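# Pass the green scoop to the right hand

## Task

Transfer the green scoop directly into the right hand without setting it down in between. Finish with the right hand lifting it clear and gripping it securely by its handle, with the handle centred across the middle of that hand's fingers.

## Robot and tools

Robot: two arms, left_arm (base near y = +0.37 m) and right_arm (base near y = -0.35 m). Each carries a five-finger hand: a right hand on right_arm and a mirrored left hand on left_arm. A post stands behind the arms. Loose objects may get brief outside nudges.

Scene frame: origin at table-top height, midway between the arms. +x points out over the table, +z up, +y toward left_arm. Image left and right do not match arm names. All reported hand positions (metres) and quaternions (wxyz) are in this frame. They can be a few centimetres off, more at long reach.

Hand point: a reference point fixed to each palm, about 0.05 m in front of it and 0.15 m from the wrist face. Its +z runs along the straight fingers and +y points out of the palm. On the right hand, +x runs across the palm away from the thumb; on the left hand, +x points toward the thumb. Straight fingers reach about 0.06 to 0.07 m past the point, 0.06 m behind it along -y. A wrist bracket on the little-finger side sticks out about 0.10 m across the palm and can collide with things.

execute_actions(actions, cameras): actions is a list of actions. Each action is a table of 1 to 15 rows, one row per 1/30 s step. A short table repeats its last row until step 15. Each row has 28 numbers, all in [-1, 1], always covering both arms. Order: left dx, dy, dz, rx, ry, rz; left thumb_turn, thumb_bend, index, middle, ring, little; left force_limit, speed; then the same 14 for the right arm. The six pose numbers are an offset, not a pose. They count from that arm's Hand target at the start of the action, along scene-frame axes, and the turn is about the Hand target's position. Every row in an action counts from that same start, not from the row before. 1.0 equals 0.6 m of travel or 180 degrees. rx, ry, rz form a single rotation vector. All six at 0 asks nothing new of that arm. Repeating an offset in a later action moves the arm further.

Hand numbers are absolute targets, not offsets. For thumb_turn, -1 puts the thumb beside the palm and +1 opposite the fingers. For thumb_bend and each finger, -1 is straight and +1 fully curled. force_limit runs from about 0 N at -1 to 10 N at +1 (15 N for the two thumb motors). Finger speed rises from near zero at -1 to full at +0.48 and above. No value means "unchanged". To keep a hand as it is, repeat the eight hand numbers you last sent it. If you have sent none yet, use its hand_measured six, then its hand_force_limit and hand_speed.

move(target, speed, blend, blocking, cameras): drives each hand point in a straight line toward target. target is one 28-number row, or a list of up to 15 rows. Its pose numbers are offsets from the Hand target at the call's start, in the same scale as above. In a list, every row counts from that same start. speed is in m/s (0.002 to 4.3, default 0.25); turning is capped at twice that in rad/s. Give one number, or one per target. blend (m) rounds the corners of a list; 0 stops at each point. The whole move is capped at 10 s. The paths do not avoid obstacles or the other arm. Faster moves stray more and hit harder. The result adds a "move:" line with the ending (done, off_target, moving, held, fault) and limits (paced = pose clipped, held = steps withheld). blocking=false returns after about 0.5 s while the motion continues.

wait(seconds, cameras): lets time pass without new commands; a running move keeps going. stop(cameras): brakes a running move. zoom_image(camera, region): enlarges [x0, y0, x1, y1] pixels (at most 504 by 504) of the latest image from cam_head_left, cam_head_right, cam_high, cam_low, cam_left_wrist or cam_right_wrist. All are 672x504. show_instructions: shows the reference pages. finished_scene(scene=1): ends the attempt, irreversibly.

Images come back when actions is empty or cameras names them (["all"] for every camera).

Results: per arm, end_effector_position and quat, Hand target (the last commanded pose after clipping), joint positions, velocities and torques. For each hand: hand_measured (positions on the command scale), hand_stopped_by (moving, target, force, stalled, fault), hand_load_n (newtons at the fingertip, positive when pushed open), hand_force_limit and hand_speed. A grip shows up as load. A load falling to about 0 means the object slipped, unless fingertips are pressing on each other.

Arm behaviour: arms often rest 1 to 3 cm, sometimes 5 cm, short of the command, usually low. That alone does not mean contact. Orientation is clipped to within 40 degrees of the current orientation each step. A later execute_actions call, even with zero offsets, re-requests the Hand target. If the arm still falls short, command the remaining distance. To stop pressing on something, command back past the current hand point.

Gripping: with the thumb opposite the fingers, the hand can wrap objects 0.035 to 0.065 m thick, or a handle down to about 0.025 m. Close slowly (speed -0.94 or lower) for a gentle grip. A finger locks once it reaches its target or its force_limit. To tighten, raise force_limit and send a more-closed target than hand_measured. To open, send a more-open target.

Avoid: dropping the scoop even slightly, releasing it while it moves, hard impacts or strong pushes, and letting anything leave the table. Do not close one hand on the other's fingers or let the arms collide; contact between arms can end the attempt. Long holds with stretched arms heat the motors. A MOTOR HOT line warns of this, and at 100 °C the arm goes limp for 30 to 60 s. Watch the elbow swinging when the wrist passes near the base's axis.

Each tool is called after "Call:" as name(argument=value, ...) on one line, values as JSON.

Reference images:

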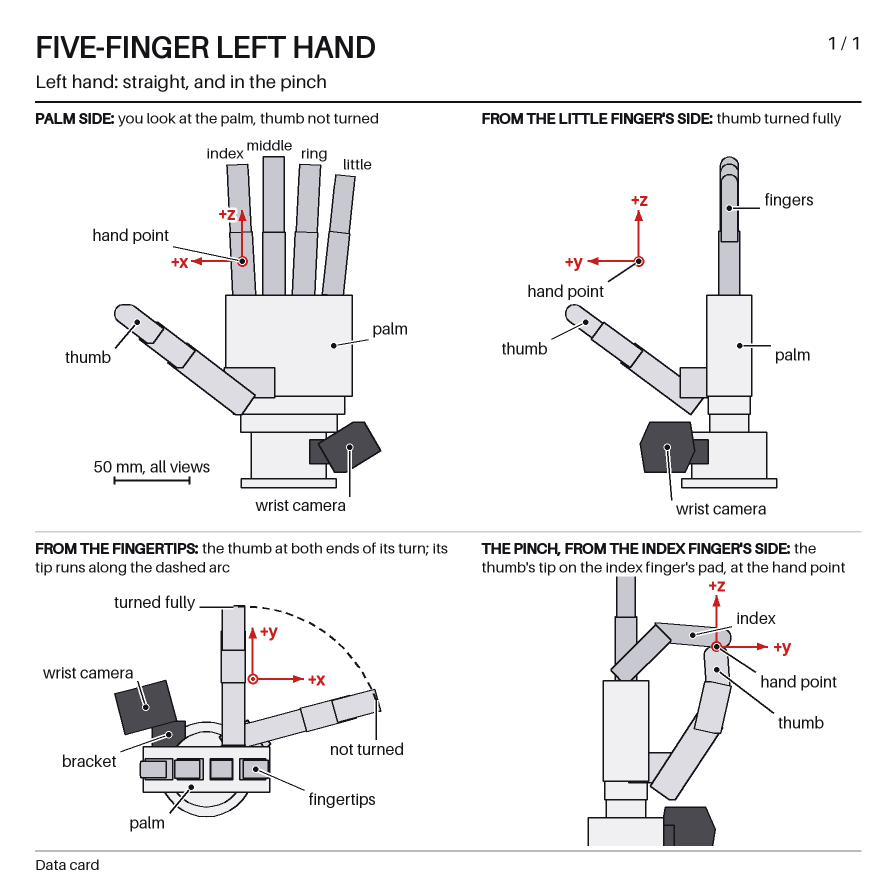

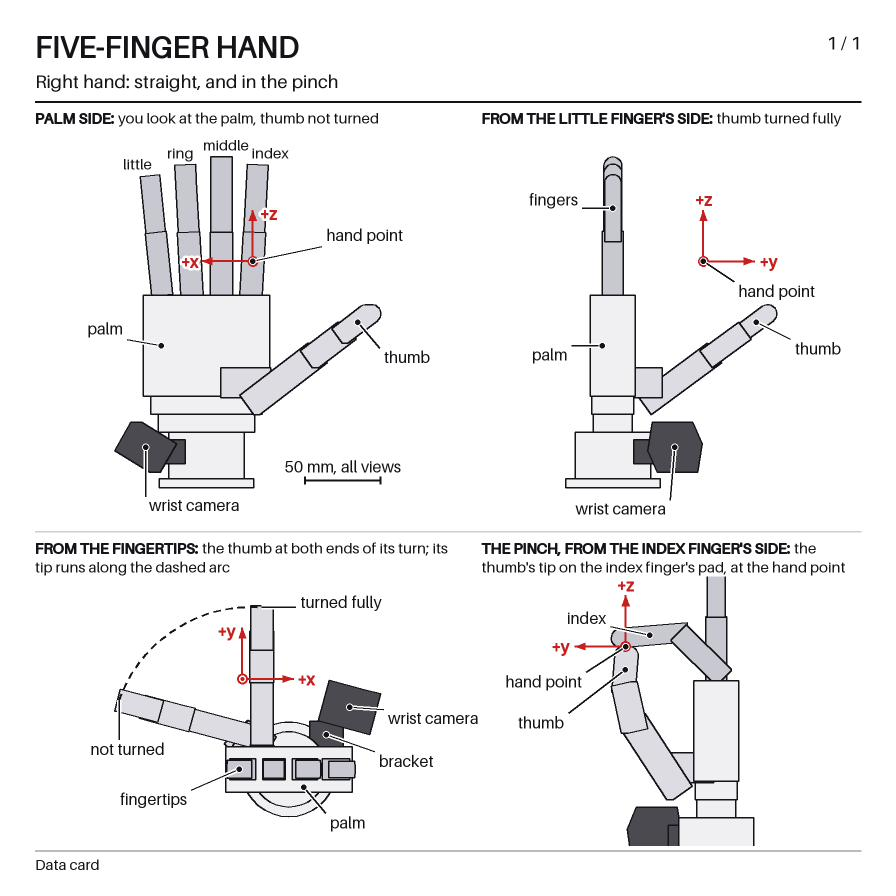

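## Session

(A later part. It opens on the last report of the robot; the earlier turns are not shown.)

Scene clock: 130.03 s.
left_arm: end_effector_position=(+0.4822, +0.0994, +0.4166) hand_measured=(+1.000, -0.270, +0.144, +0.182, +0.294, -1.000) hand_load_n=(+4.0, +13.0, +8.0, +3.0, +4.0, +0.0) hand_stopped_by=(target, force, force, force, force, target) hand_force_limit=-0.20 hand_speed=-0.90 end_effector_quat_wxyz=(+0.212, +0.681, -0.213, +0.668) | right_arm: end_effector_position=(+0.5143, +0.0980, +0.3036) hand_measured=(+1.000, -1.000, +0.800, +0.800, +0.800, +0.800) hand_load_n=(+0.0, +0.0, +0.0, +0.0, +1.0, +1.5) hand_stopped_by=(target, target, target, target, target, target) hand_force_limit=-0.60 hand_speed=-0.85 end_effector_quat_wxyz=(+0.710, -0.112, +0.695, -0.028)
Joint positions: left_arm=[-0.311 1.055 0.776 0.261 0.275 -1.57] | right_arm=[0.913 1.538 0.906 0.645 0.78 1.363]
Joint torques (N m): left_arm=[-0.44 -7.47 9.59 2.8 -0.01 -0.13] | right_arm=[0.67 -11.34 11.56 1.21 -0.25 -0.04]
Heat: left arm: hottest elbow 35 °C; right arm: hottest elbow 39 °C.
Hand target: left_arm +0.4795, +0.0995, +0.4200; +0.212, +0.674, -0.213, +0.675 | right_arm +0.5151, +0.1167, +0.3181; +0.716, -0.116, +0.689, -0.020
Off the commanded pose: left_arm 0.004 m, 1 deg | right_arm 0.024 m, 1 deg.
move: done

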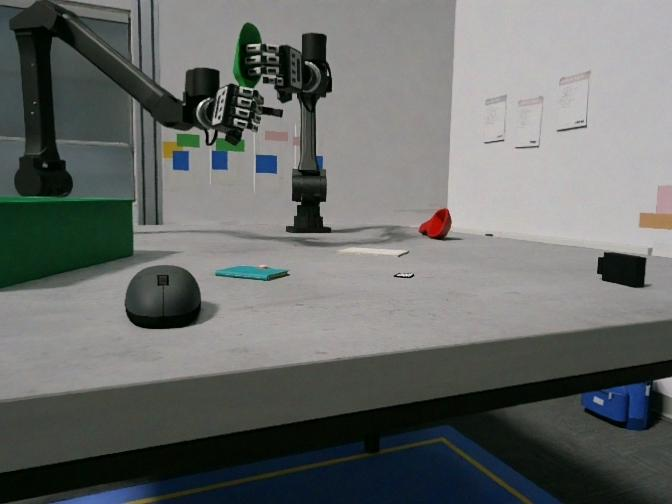

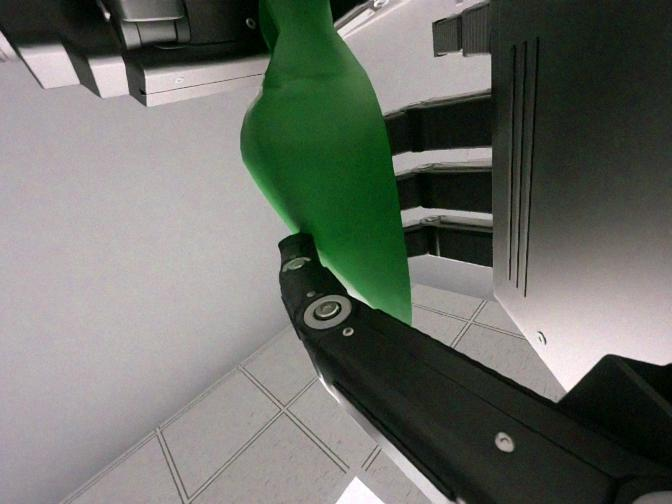

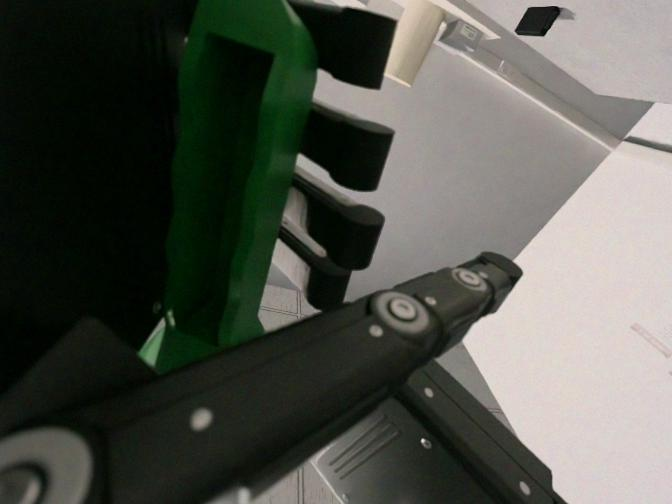

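Call:
move(target=[0,0,0,0,0,0,1,-0.1,0.35,0.35,0.35,-1,-0.2,-0.9,0,0,0,0,0,0,1,-0.98,1,1,1,1,-0.4,-0.9], speed=0.04, cameras=["cam_low","cam_right_wrist"])

Call:
zoom_image(camera="cam_low", region=[190, 20, 310, 150])

Scene clock: 131.57 s.
left_arm: end_effector_position=(+0.4818, +0.0999, +0.4186) hand_measured=(+1.000, -0.270, +0.144, +0.182, +0.294, -1.000) hand_load_n=(+4.5, +13.5, +9.0, +2.0, +3.5, +0.0) hand_stopped_by=(target, force, force, force, force, target) hand_force_limit=-0.20 hand_speed=-0.90 end_effector_quat_wxyz=(+0.216, +0.681, -0.209, +0.668) | right_arm: end_effector_position=(+0.5145, +0.0973, +0.3047) hand_measured=(+1.000, -0.980, +1.000, +0.976, +0.900, +0.920) hand_load_n=(-0.5, +0.0, +0.0, +3.5, +0.5, +1.5) hand_stopped_by=(target, target, target, force, force, force) hand_force_limit=-0.40 hand_speed=-0.90 end_effector_quat_wxyz=(+0.710, -0.105, +0.696, -0.022)
Joint positions: left_arm=[-0.311 1.053 0.776 0.261 0.275 -1.582] | right_arm=[0.913 1.538 0.906 0.645 0.783 1.38]
Joint torques (N m): left_arm=[-0.15 -7.18 9.63 2.84 -0.05 -0.02] | right_arm=[1.08 -11.05 11.56 1.22 -0.32 -0.19]
Heat: left arm: hottest elbow 35 °C; right arm: hottest elbow 39 °C.
Hand target: left_arm +0.4795, +0.0994, +0.4199; +0.212, +0.674, -0.213, +0.674 | right_arm +0.5151, +0.1167, +0.3181; +0.716, -0.116, +0.689, -0.020
Off the commanded pose: left_arm 0.003 m, 1 deg | right_arm 0.024 m, 2 deg.
move: done

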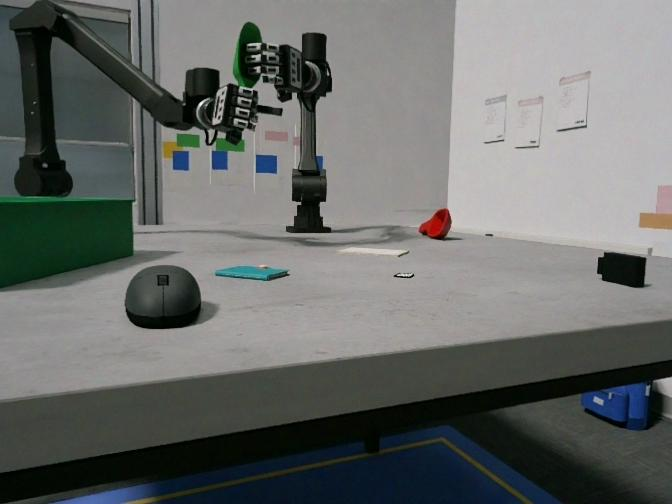

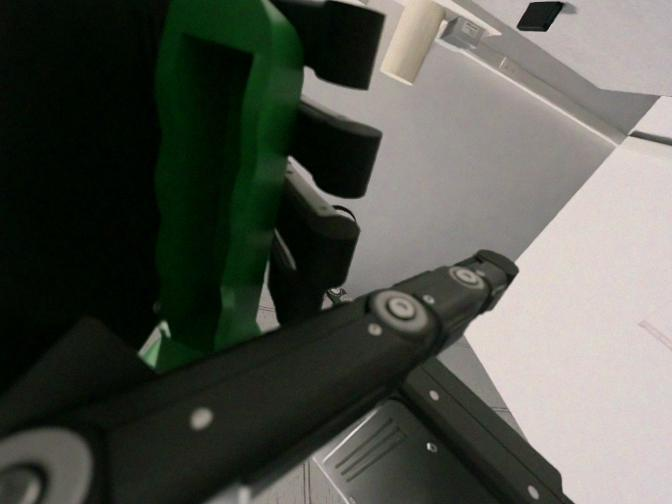

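Scaled by 3.877.

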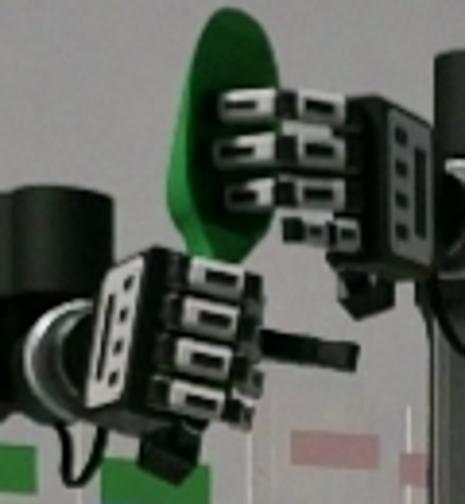

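Call:
move(target=[0,0,0,0,0,0,1,-0.1,0.35,0.35,0.35,-1,-0.2,-0.9,0,0,0,0,0,0,1,0.6,1,1,1,1,-0.4,-0.85], speed=0.04, cameras=["cam_low","cam_right_wrist","cam_left_wrist"])

Scene clock: 134.83 s.
left_arm: end_effector_position=(+0.4818, +0.0999, +0.4186) hand_measured=(+1.000, -0.270, +0.144, +0.182, +0.294, -1.000) hand_load_n=(+4.0, +13.0, +8.5, +2.0, +4.0, +0.0) hand_stopped_by=(target, force, force, force, force, target) hand_force_limit=-0.20 hand_speed=-0.90 end_effector_quat_wxyz=(+0.216, +0.681, -0.209, +0.668) | right_arm: end_effector_position=(+0.5145, +0.0973, +0.3047) hand_measured=(+1.000, -0.490, +1.000, +0.976, +0.900, +0.920) hand_load_n=(+0.0, +4.0, +0.0, +3.0, +0.5, +2.0) hand_stopped_by=(target, force, target, force, force, force) hand_force_limit=-0.40 hand_speed=-0.85 end_effector_quat_wxyz=(+0.710, -0.105, +0.696, -0.022)
Joint positions: left_arm=[-0.311 1.053 0.776 0.261 0.275 -1.582] | right_arm=[0.913 1.538 0.906 0.645 0.783 1.38]
Joint torques (N m): left_arm=[-0.15 -7.12 9.68 2.88 -0.05 0.02] | right_arm=[1.32 -11.28 11.69 1.17 -0.32 -0.22]
Heat: left arm: hottest elbow 35 °C; right arm: hottest elbow 39 °C.
Hand target: left_arm +0.4795, +0.0994, +0.4199; +0.212, +0.674, -0.213, +0.674 | right_arm +0.5151, +0.1167, +0.3181; +0.716, -0.116, +0.689, -0.020
Off the commanded pose: left_arm 0.003 m, 1 deg | right_arm 0.024 m, 2 deg.
move: done
Images, in order (width x height): cam_low 672x504, cam_left_wrist 672x504, cam_right_wrist 672x504.

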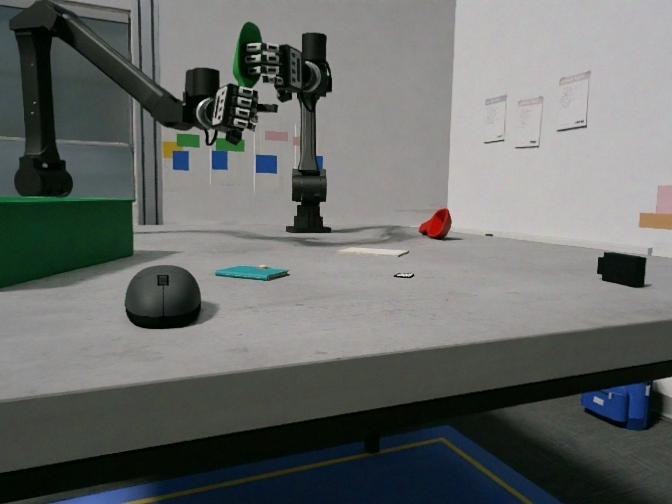

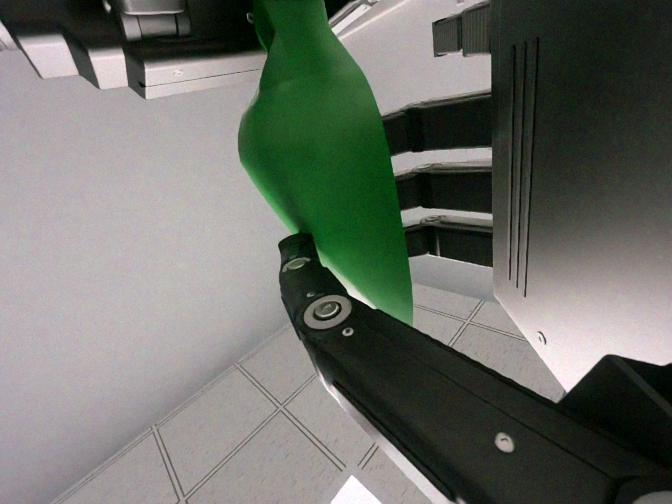

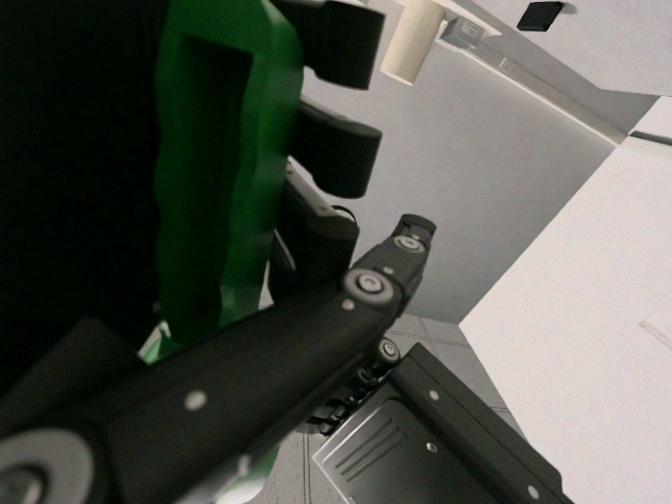

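Call:
move(target=[0,0,0,0,0,0,1,-0.1,0.35,0.35,0.35,-1,-0.2,-0.9,0,0,0,0,0,0,1,0.6,0.996,0.996,0.996,0.996,0.3,-0.9], speed=0.04, cameras=["cam_low","cam_right_wrist","cam_left_wrist"])

Scene clock: 136.60 s.
left_arm: end_effector_position=(+0.4816, +0.1002, +0.4198) hand_measured=(+1.000, -0.270, +0.144, +0.182, +0.294, -1.000) hand_load_n=(+4.0, +14.0, +8.5, +0.5, +5.0, +0.0) hand_stopped_by=(target, force, force, force, force, target) hand_force_limit=-0.20 hand_speed=-0.90 end_effector_quat_wxyz=(+0.218, +0.681, -0.207, +0.668) | right_arm: end_effector_position=(+0.5147, +0.0967, +0.3056) hand_measured=(+1.000, -0.490, +0.996, +0.990, +0.994, +0.996) hand_load_n=(+0.0, +4.0, +0.0, +7.0, +5.0, +1.0) hand_stopped_by=(target, force, target, force, target, target) hand_force_limit=0.30 hand_speed=-0.90 end_effector_quat_wxyz=(+0.710, -0.100, +0.697, -0.018)
Joint positions: left_arm=[-0.311 1.052 0.776 0.263 0.275 -1.588] | right_arm=[0.913 1.538 0.906 0.645 0.784 1.395]
Joint torques (N m): left_arm=[-0.56 -6.89 9.66 2.7 -0.03 0.04] | right_arm=[1.26 -11.28 11.77 1.11 -0.39 -0.36]
Heat: left arm: hottest elbow 35 °C; right arm: hottest elbow 39 °C.
Hand target: left_arm +0.4796, +0.0994, +0.4199; +0.212, +0.674, -0.213, +0.674 | right_arm +0.5151, +0.1167, +0.3181; +0.716, -0.116, +0.689, -0.020
Off the commanded pose: left_arm 0.002 m, 1 deg | right_arm 0.024 m, 2 deg.
move: done
Images, in order (width x height): cam_low 672x504, cam_left_wrist 672x504, cam_right_wrist 672x504.

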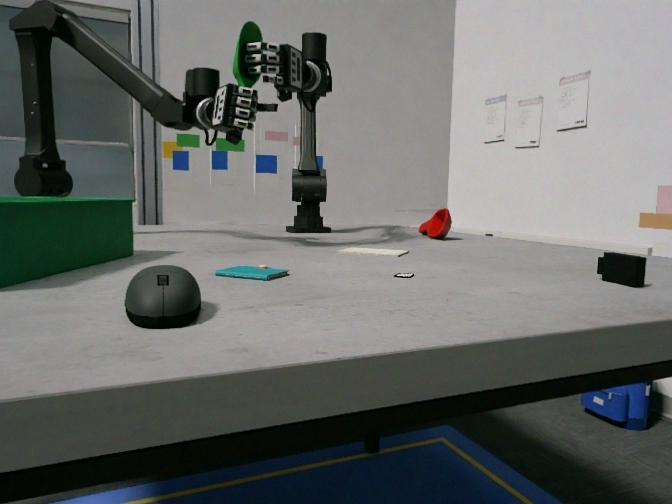

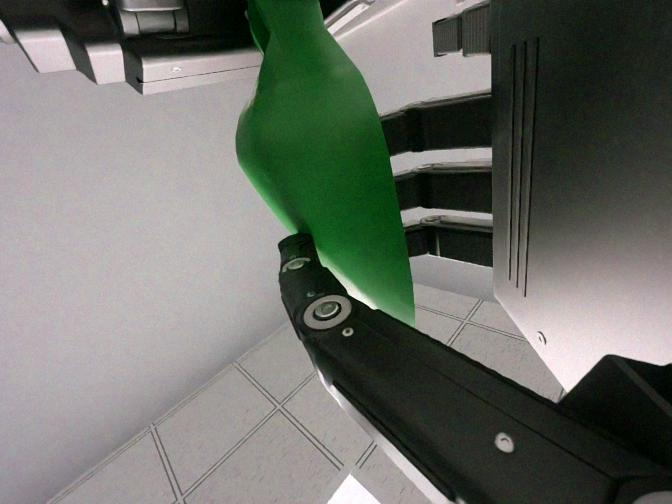

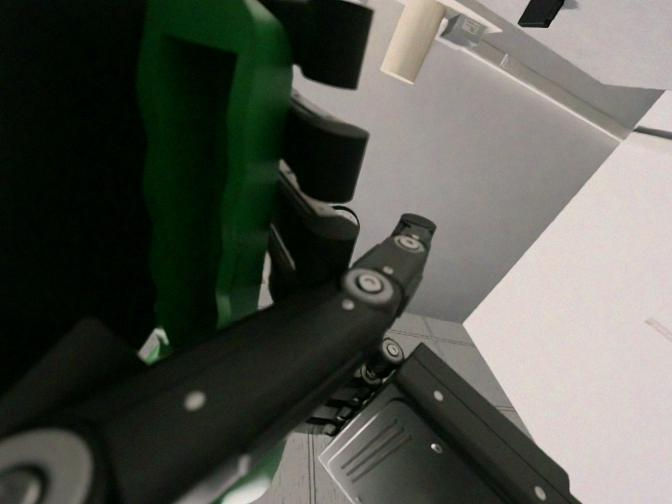

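Call:
move(target=[0,0,0,0,0,0,1,-0.1,0.35,0.35,0.35,-1,-0.2,-0.9,0,0,0,0,0,0,1,-1,0.1,0.1,0.1,0.1,-0.4,-0.6], speed=0.04, cameras=["cam_low","cam_right_wrist","cam_left_wrist","cam_high"])

Scene clock: 139.50 s.
left_arm: end_effector_position=(+0.4812, +0.0999, +0.4176) hand_measured=(+1.000, -0.270, +0.144, +0.182, +0.294, -1.000) hand_load_n=(+3.5, +14.5, +7.5, +2.5, +3.5, +0.0) hand_stopped_by=(target, force, force, force, force, target) hand_force_limit=-0.20 hand_speed=-0.90 end_effector_quat_wxyz=(+0.214, +0.680, -0.211, +0.668) | right_arm: end_effector_position=(+0.5144, +0.0978, +0.3036) hand_measured=(+1.000, -1.000, +0.100, +0.100, +0.100, +0.100) hand_load_n=(-0.5, +0.0, +0.0, +0.0, +0.0, +0.0) hand_stopped_by=(target, target, target, target, target, target) hand_force_limit=-0.40 hand_speed=-0.60 end_effector_quat_wxyz=(+0.710, -0.112, +0.695, -0.028)
Joint positions: left_arm=[-0.311 1.052 0.774 0.263 0.275 -1.575] | right_arm=[0.913 1.538 0.906 0.645 0.781 1.363]
Joint torques (N m): left_arm=[-0.26 -6.95 9.91 2.84 0 -0.09] | right_arm=[1.32 -11.4 11.59 1.26 -0.29 -0.06]
Heat: left arm: hottest elbow 35 °C; right arm: hottest elbow 40 °C.
Hand target: left_arm +0.4795, +0.0994, +0.4198; +0.212, +0.674, -0.213, +0.674 | right_arm +0.5151, +0.1167, +0.3181; +0.716, -0.116, +0.689, -0.020
Off the commanded pose: left_arm 0.003 m, 1 deg | right_arm 0.024 m, 1 deg.
move: done
Images, in order (width x height): cam_high 672x504, cam_low 672x504, cam_left_wrist 672x504, cam_right_wrist 672x504.

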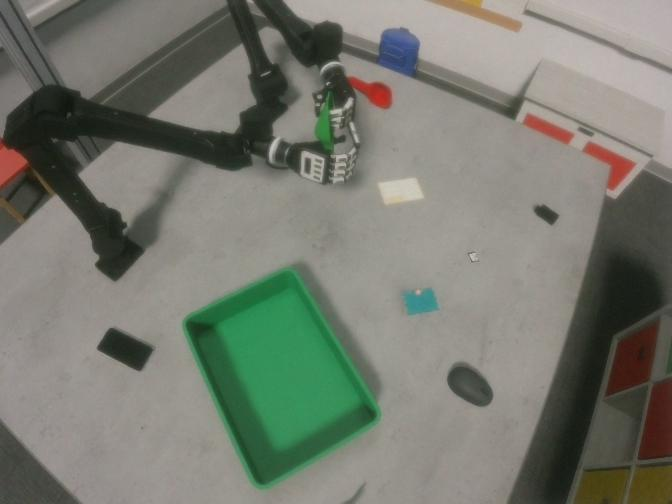

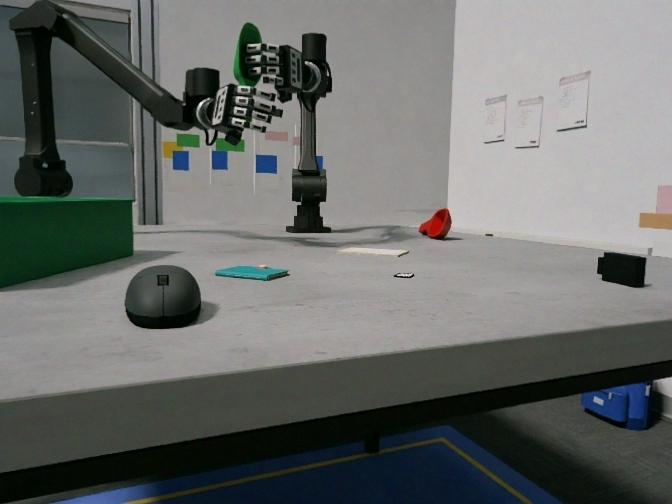

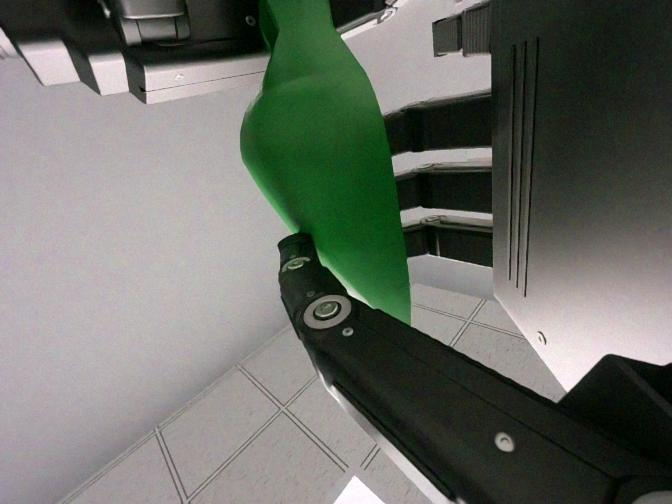

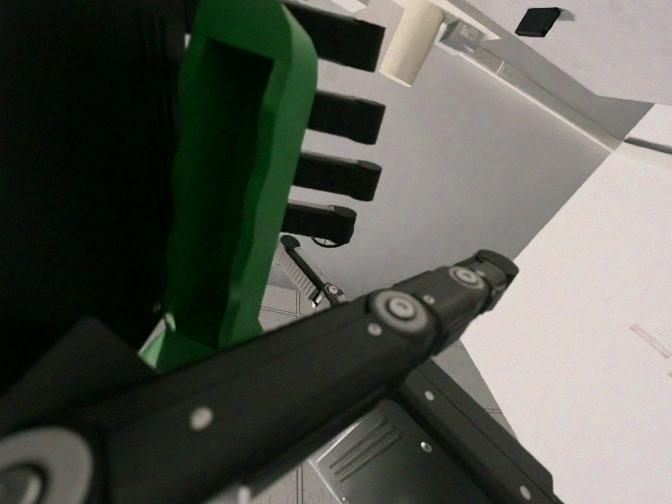

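Call:
move(target=[0,0,0,0,0,0,1,-0.1,0.35,0.35,0.35,-1,-0.2,-0.9,-0.0363,-0.0048,0,0,0,0,1,-1,0.1,0.1,0.1,0.1,-0.4,-0.6], speed=0.04, cameras=["cam_low","cam_right_wrist","cam_left_wrist"])

Call:
zoom_image(camera="cam_low", region=[190, 20, 310, 150])

Scene clock: 141.47 s.
left_arm: end_effector_position=(+0.4808, +0.1000, +0.4188) hand_measured=(+1.000, -0.270, +0.144, +0.182, +0.294, -1.000) hand_load_n=(+5.0, +10.5, +4.5, +4.5, +1.0, +0.0) hand_stopped_by=(target, force, force, force, force, target) hand_force_limit=-0.20 hand_speed=-0.90 end_effector_quat_wxyz=(+0.213, +0.679, -0.212, +0.670) | right_arm: end_effector_position=(+0.5060, +0.1022, +0.3065) hand_measured=(+1.000, -1.000, +0.100, +0.100, +0.100, +0.100) hand_load_n=(-0.5, +0.0, +0.0, +0.0, +0.0, +0.0) hand_stopped_by=(target, target, target, target, target, target) hand_force_limit=-0.40 hand_speed=-0.60 end_effector_quat_wxyz=(+0.711, -0.107, +0.694, -0.030)
Joint positions: left_arm=[-0.311 1.051 0.774 0.266 0.275 -1.574] | right_arm=[0.937 1.533 0.906 0.645 0.814 1.362]
Joint torques (N m): left_arm=[-0.03 -6.95 9.72 2.67 -0.01 -0.11] | right_arm=[1.79 -12.75 8.57 1.44 -0.26 -0.08]
Heat: left arm: hottest elbow 35 °C; right arm: hottest elbow 40 °C.
Hand target: left_arm +0.4795, +0.0994, +0.4198; +0.212, +0.674, -0.213, +0.674 | right_arm +0.4933, +0.1139, +0.3179; +0.715, -0.116, +0.689, -0.020
Off the commanded pose: left_arm 0.002 m, 1 deg | right_arm 0.021 m, 2 deg.
move: off_target (right_arm)
Images, in order (width x height): cam_low 672x504, cam_left_wrist 672x504, cam_right_wrist 672x504.

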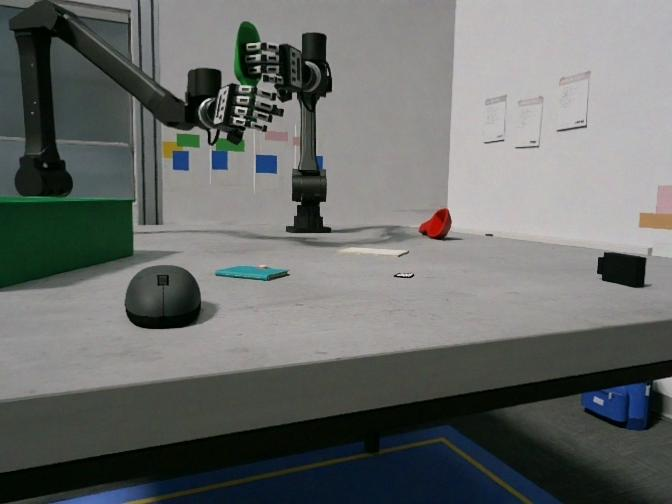

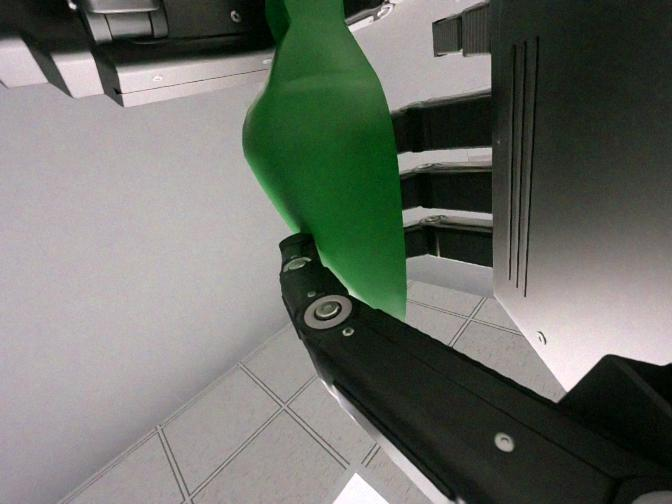

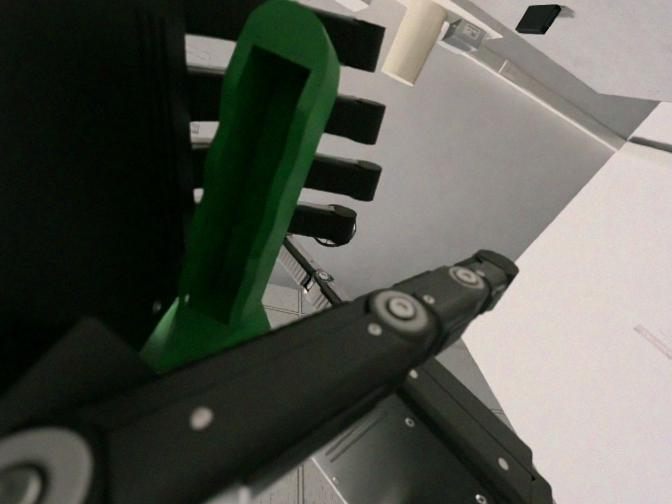

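Scaled by 3.877.

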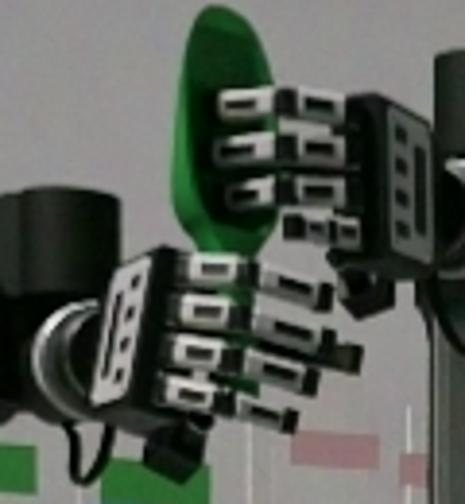

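Call:
execute_actions(actions=[[[0,0,0,0,0,0,1,-0.1,0.35,0.35,0.35,-1,-0.2,-0.9,0,0,0,0,0,0,1,-1,0.1,0.1,0.1,0.1,-0.4,-0.6]]], cameras=["cam_right_wrist","cam_left_wrist","cam_high"])

Scene clock: 143.20 s.
left_arm: end_effector_position=(+0.4808, +0.1000, +0.4188) hand_measured=(+1.000, -0.270, +0.144, +0.182, +0.294, -1.000) hand_load_n=(+5.0, +10.5, +4.5, +4.5, +1.0, +0.0) hand_stopped_by=(target, force, force, force, force, target) hand_force_limit=-0.20 hand_speed=-0.90 end_effector_quat_wxyz=(+0.213, +0.679, -0.212, +0.670) | right_arm: end_effector_position=(+0.5060, +0.1022, +0.3065) hand_measured=(+1.000, -1.000, +0.100, +0.100, +0.100, +0.100) hand_load_n=(+0.0, +0.0, +0.0, +0.0, +0.0, +0.0) hand_stopped_by=(target, target, target, target, target, target) hand_force_limit=-0.40 hand_speed=-0.60 end_effector_quat_wxyz=(+0.711, -0.107, +0.694, -0.030)
Joint positions: left_arm=[-0.311 1.051 0.774 0.266 0.275 -1.574] | right_arm=[0.937 1.533 0.906 0.645 0.814 1.361]
Joint torques (N m): left_arm=[-0.21 -6.71 9.85 2.58 -0.01 -0.08] | right_arm=[1.67 -12.75 8.57 1.55 -0.26 -0.04]
Heat: left arm: hottest elbow 35 °C; right arm: hottest elbow 40 °C.
Hand target: left_arm +0.4795, +0.0994, +0.4198; +0.212, +0.674, -0.213, +0.674 | right_arm +0.4933, +0.1139, +0.3180; +0.715, -0.116, +0.689, -0.020
Off the commanded pose: left_arm 0.002 m, 1 deg | right_arm 0.021 m, 2 deg.
Images, in order (width x height): cam_high 672x504, cam_left_wrist 672x504, cam_right_wrist 672x504.

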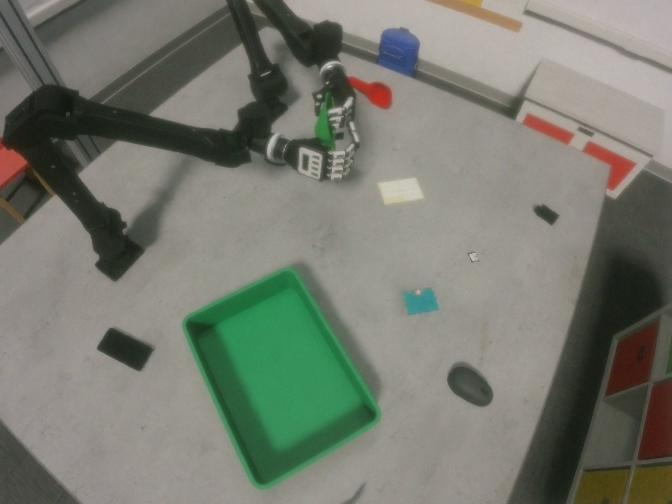

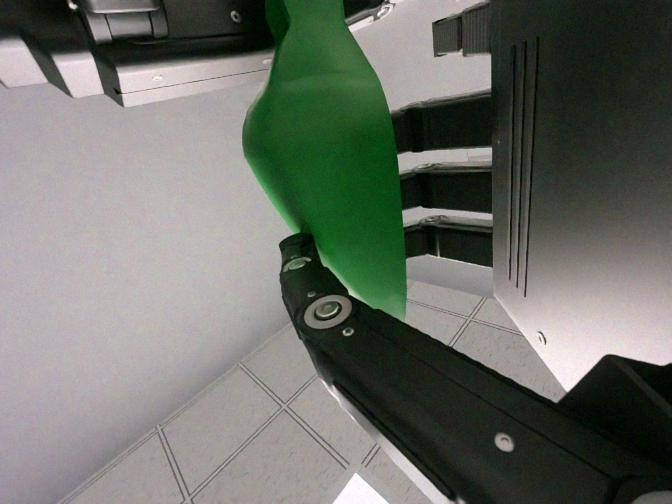

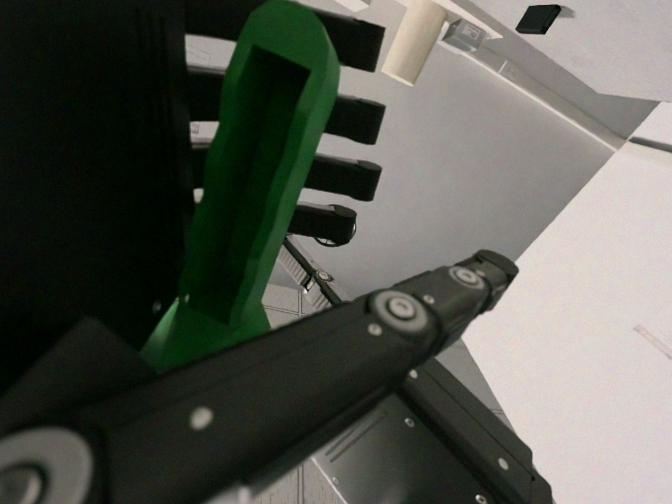

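Call:
move(target=[0,0,0,0,0,0,1,-0.1,0.35,0.35,0.35,-1,-0.2,-0.9,-0.006,0,0,0.033,0.004,0,1,-1,0.1,0.1,0.1,0.1,-0.4,-0.6], speed=0.03, cameras=["cam_right_wrist","cam_left_wrist"])

Scene clock: 151.70 s.
left_arm: end_effector_position=(+0.4808, +0.1001, +0.4190) hand_measured=(+1.000, -0.270, +0.144, +0.182, +0.294, -1.000) hand_load_n=(+5.0, +10.5, +3.5, +5.0, +1.5, +0.0) hand_stopped_by=(target, force, force, force, force, target) hand_force_limit=-0.20 hand_speed=-0.90 end_effector_quat_wxyz=(+0.213, +0.679, -0.212, +0.670) | right_arm: end_effector_position=(+0.5019, +0.1034, +0.3119) hand_measured=(+1.000, -1.000, +0.100, +0.100, +0.100, +0.100) hand_load_n=(-0.5, +0.0, +0.0, +0.0, +0.0, +0.0) hand_stopped_by=(target, target, target, target, target, target) hand_force_limit=-0.40 hand_speed=-0.60 end_effector_quat_wxyz=(+0.711, -0.078, +0.698, -0.001)
Joint positions: left_arm=[-0.311 1.05 0.774 0.266 0.274 -1.574] | right_arm=[0.949 1.533 0.906 0.645 0.827 1.446]
Joint torques (N m): left_arm=[-0.21 -6.83 9.8 2.61 -0.01 -0.09] | right_arm=[1.61 -12.4 7.91 2.32 -0.26 0.09]
Heat: left arm: hottest elbow 34 °C; right arm: hottest elbow 39 °C.
Hand target: left_arm +0.4796, +0.0994, +0.4198; +0.212, +0.674, -0.213, +0.674 | right_arm +0.4897, +0.1139, +0.3179; +0.716, -0.079, +0.693, +0.016
Off the commanded pose: left_arm 0.002 m, 1 deg | right_arm 0.017 m, 2 deg.
move: off_target (right_arm)
Images, in order (width x height): cam_left_wrist 672x504, cam_right_wrist 672x504.

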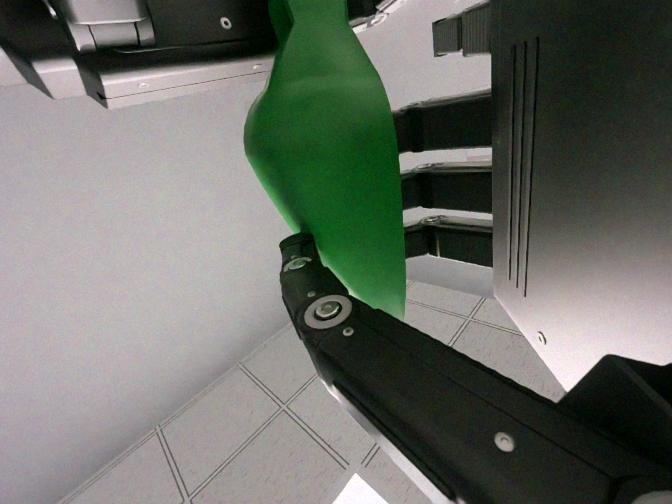

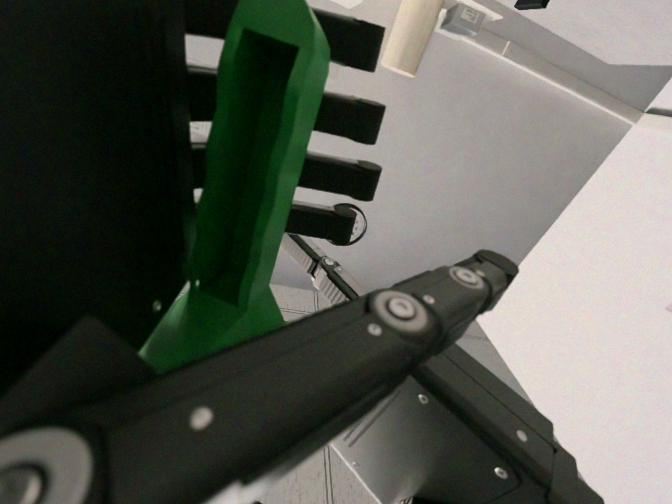

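Call:
move(target=[0,0,0,0,0,0,1,-0.1,0.35,0.35,0.35,-1,-0.2,-0.9,-0.022,-0.002,-0.007,0,0,0,1,-1,0.1,0.1,0.1,0.1,-0.4,-0.6], speed=0.03, cameras=["cam_right_wrist"])

Scene clock: 152.73 s.
left_arm: end_effector_position=(+0.4808, +0.1001, +0.4190) hand_measured=(+1.000, -0.270, +0.144, +0.182, +0.294, -1.000) hand_load_n=(+4.0, +8.5, +3.5, +4.5, +0.5, +0.0) hand_stopped_by=(target, force, force, force, force, target) hand_force_limit=-0.20 hand_speed=-0.90 end_effector_quat_wxyz=(+0.213, +0.679, -0.212, +0.670) | right_arm: end_effector_position=(+0.4885, +0.1067, +0.3069) hand_measured=(+1.000, -1.000, +0.100, +0.100, +0.100, +0.100) hand_load_n=(-0.5, +0.0, +0.5, +0.0, +0.0, +0.0) hand_stopped_by=(target, target, target, target, target, target) hand_force_limit=-0.40 hand_speed=-0.60 end_effector_quat_wxyz=(+0.711, -0.079, +0.699, +0.001)
Joint positions: left_arm=[-0.311 1.05 0.774 0.266 0.274 -1.574] | right_arm=[0.975 1.527 0.885 0.659 0.848 1.447]
Joint torques (N m): left_arm=[-0.03 -6.71 9.88 2.59 -0.01 -0.11] | right_arm=[1.49 -12.51 7.34 2.35 -0.24 0.1]
Heat: left arm: hottest elbow 34 °C; right arm: hottest elbow 39 °C.
Hand target: left_arm +0.4796, +0.0994, +0.4198; +0.212, +0.674, -0.213, +0.674 | right_arm +0.4765, +0.1127, +0.3138; +0.716, -0.079, +0.693, +0.016
Off the commanded pose: left_arm 0.002 m, 1 deg | right_arm 0.015 m, 2 deg.
move: off_target (right_arm)

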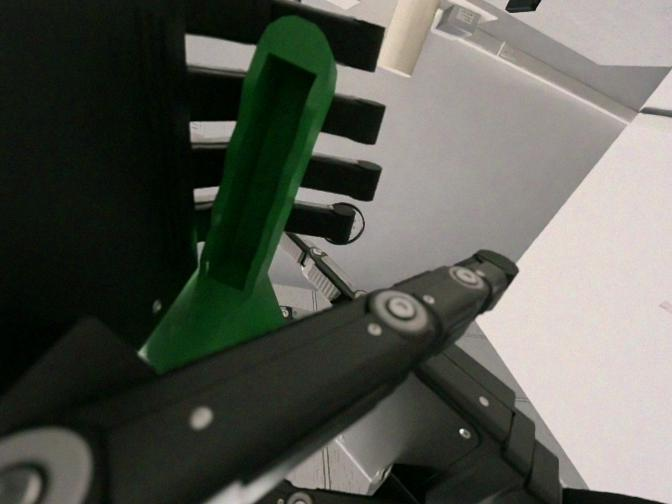

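Call:
move(target=[0,0,0,0,0,0,1,-0.1,0.35,0.35,0.35,-1,-0.2,-0.9,0.017,0,0.004,0,0,0,1,-0.1,0.1,0.1,0.1,0.1,-0.7,-0.75], speed=0.03, cameras=["cam_right_wrist","cam_left_wrist"])

Scene clock: 159.33 s.
left_arm: end_effector_position=(+0.4808, +0.1001, +0.4190) hand_measured=(+1.000, -0.270, +0.144, +0.182, +0.294, -1.000) hand_load_n=(+4.0, +7.0, +2.5, +4.0, +0.5, +0.0) hand_stopped_by=(target, force, force, force, force, target) hand_force_limit=-0.20 hand_speed=-0.90 end_effector_quat_wxyz=(+0.213, +0.679, -0.212, +0.670) | right_arm: end_effector_position=(+0.4873, +0.1093, +0.3069) hand_measured=(+1.000, -0.100, +0.100, +0.100, +0.100, +0.100) hand_load_n=(+0.0, +0.0, +0.5, +0.0, +0.0, +0.0) hand_stopped_by=(target, target, target, target, target, target) hand_force_limit=-0.70 hand_speed=-0.75 end_effector_quat_wxyz=(+0.711, -0.084, +0.698, +0.006)
Joint positions: left_arm=[-0.311 1.05 0.774 0.266 0.274 -1.574] | right_arm=[0.975 1.527 0.885 0.659 0.834 1.447]
Joint torques (N m): left_arm=[-0.09 -6.95 9.76 2.65 -0.02 -0.11] | right_arm=[-0.32 -12.04 8.7 2.04 -0.39 0.11]
Heat: left arm: hottest elbow 34 °C; right arm: hottest elbow 39 °C.
Hand target: left_arm +0.4796, +0.0994, +0.4198; +0.212, +0.674, -0.213, +0.674 | right_arm +0.4867, +0.1127, +0.3162; +0.716, -0.079, +0.693, +0.016
Off the commanded pose: left_arm 0.002 m, 1 deg | right_arm 0.010 m, 2 deg.
move: done
Images, in order (width x height): cam_left_wrist 672x504, cam_right_wrist 672x504.

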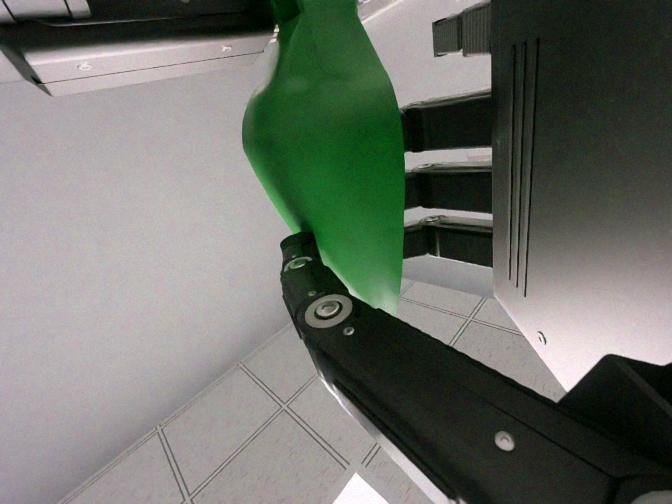

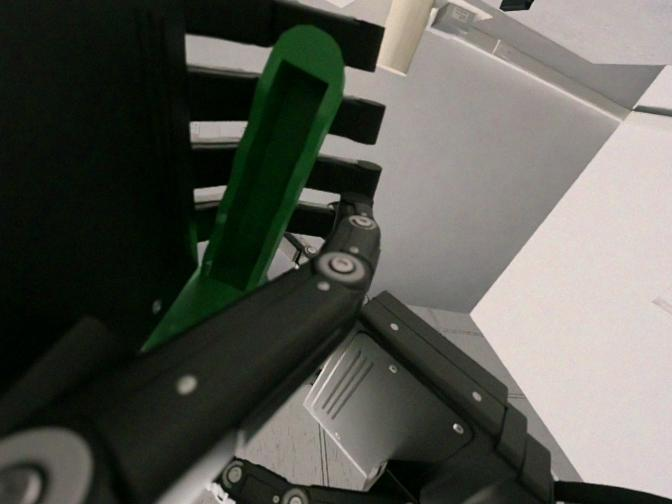

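Call:
move(target=[0,0,0,0,0,0,1,-0.1,0.35,0.35,0.35,-1,-0.2,-0.9,0,0,0,0,0,0,1,0.4,0.1,0.1,0.1,0.1,-0.7,-0.85], speed=0.03, cameras=["cam_right_wrist"])

Scene clock: 161.47 s.
left_arm: end_effector_position=(+0.4808, +0.1001, +0.4190) hand_measured=(+1.000, -0.270, +0.144, +0.182, +0.294, -1.000) hand_load_n=(+4.0, +7.5, +2.0, +4.0, +0.5, +0.0) hand_stopped_by=(target, force, force, force, force, target) hand_force_limit=-0.20 hand_speed=-0.90 end_effector_quat_wxyz=(+0.213, +0.679, -0.212, +0.670) | right_arm: end_effector_position=(+0.4873, +0.1092, +0.3070) hand_measured=(+1.000, +0.176, +0.100, +0.100, +0.100, +0.100) hand_load_n=(+0.5, +2.5, +0.5, +0.0, +0.0, +0.0) hand_stopped_by=(target, force, target, target, target, target) hand_force_limit=-0.70 hand_speed=-0.85 end_effector_quat_wxyz=(+0.711, -0.084, +0.698, +0.006)
Joint positions: left_arm=[-0.311 1.05 0.774 0.266 0.274 -1.574] | right_arm=[0.975 1.527 0.885 0.659 0.834 1.448]
Joint torques (N m): left_arm=[0.21 -6.95 9.85 2.66 0.01 -0.11] | right_arm=[0.38 -12.81 8.8 2.13 -0.34 0.1]
Heat: left arm: hottest elbow 34 °C; right arm: hottest elbow 39 °C.
Hand target: left_arm +0.4796, +0.0994, +0.4198; +0.212, +0.674, -0.213, +0.674 | right_arm +0.4867, +0.1127, +0.3162; +0.716, -0.079, +0.693, +0.016
Off the commanded pose: left_arm 0.002 m, 1 deg | right_arm 0.010 m, 1 deg.
move: done

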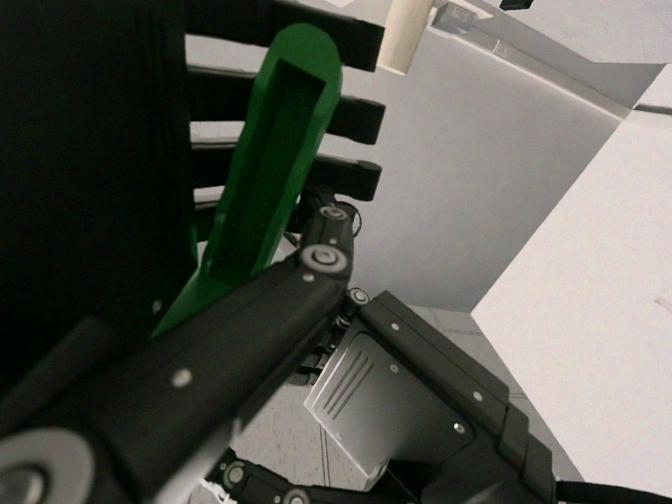

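Call:
move(target=[0,0,0,0,0,0,1,-0.1,0.35,0.35,0.35,-1,-0.2,-0.9,0,0,0,0,0,0,1,0.4,0.6,0.6,0.6,0.6,-0.4,-0.85], speed=0.03, cameras=["cam_right_wrist"])

Scene clock: 163.47 s.
left_arm: end_effector_position=(+0.4805, +0.1004, +0.4201) hand_measured=(+1.000, -0.270, +0.144, +0.182, +0.294, -1.000) hand_load_n=(+9.0, +13.0, +11.5, +0.0, +0.5, +0.0) hand_stopped_by=(target, force, force, force, force, target) hand_force_limit=-0.20 hand_speed=-0.90 end_effector_quat_wxyz=(+0.215, +0.679, -0.210, +0.670) | right_arm: end_effector_position=(+0.4886, +0.1076, +0.3074) hand_measured=(+1.000, +0.176, +0.236, +0.222, +0.600, +0.600) hand_load_n=(+0.5, +3.5, +4.5, +4.5, +2.0, +0.5) hand_stopped_by=(target, force, force, force, target, target) hand_force_limit=-0.40 hand_speed=-0.85 end_effector_quat_wxyz=(+0.711, -0.080, +0.699, +0.007)
Joint positions: left_arm=[-0.311 1.049 0.774 0.266 0.274 -1.579] | right_arm=[0.973 1.527 0.885 0.659 0.837 1.454]
Joint torques (N m): left_arm=[-0.21 -6.53 9.78 2.66 -0.01 -0.06] | right_arm=[0.09 -11.93 8.72 2.22 -0.49 0.02]
Heat: left arm: hottest elbow 34 °C; right arm: hottest elbow 39 °C.
Hand target: left_arm +0.4795, +0.0995, +0.4199; +0.212, +0.674, -0.213, +0.674 | right_arm +0.4866, +0.1128, +0.3162; +0.716, -0.079, +0.693, +0.016
Off the commanded pose: left_arm 0.001 m, 1 deg | right_arm 0.010 m, 1 deg.
move: done

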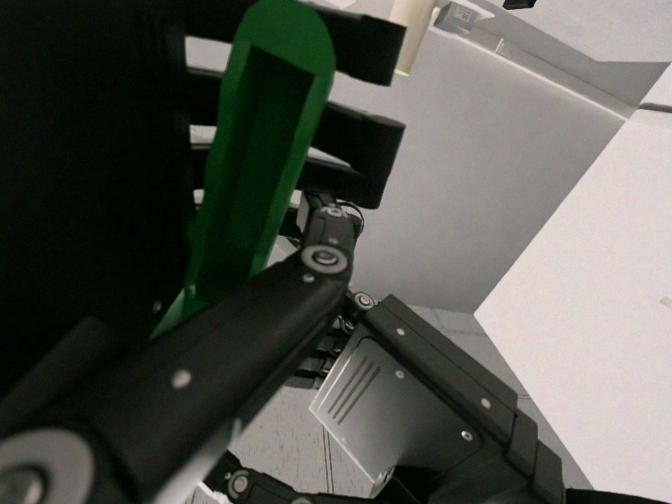

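Call:
move(target=[0,0,0,0,0,0,1,-0.1,0.35,0.35,0.35,-1,-0.2,-0.9,0.017,-0.003,0,0,0,0,1,0.4,0.6,0.6,0.6,0.6,-0.4,-0.85], speed=0.03, cameras=["cam_right_wrist"])

Scene clock: 164.40 s.
left_arm: end_effector_position=(+0.4805, +0.1004, +0.4201) hand_measured=(+1.000, -0.270, +0.144, +0.182, +0.294, -1.000) hand_load_n=(+6.5, +12.5, +7.5, +0.0, +1.0, +0.5) hand_stopped_by=(target, force, force, force, force, target) hand_force_limit=-0.20 hand_speed=-0.90 end_effector_quat_wxyz=(+0.215, +0.679, -0.210, +0.670) | right_arm: end_effector_position=(+0.4920, +0.1064, +0.3074) hand_measured=(+1.000, +0.176, +0.236, +0.222, +0.600, +0.600) hand_load_n=(+0.5, +3.0, +4.0, +5.0, +1.0, +0.5) hand_stopped_by=(target, force, force, force, target, target) hand_force_limit=-0.40 hand_speed=-0.85 end_effector_quat_wxyz=(+0.711, -0.084, +0.698, +0.011)
Joint positions: left_arm=[-0.311 1.049 0.774 0.266 0.274 -1.579] | right_arm=[0.961 1.527 0.885 0.659 0.815 1.454]
Joint torques (N m): left_arm=[-0.32 -6.95 9.8 2.66 -0.03 -0.05] | right_arm=[-0.03 -11.16 9.61 1.96 -0.45 0.03]
Heat: left arm: hottest elbow 34 °C; right arm: hottest elbow 39 °C.
Hand target: left_arm +0.4795, +0.0995, +0.4199; +0.212, +0.674, -0.213, +0.674 | right_arm +0.4969, +0.1108, +0.3162; +0.716, -0.079, +0.693, +0.016
Off the commanded pose: left_arm 0.001 m, 1 deg | right_arm 0.011 m, 1 deg.
move: off_target (right_arm)

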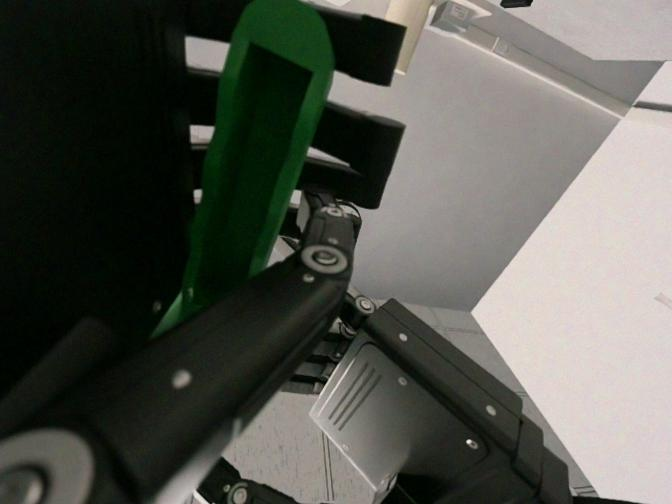

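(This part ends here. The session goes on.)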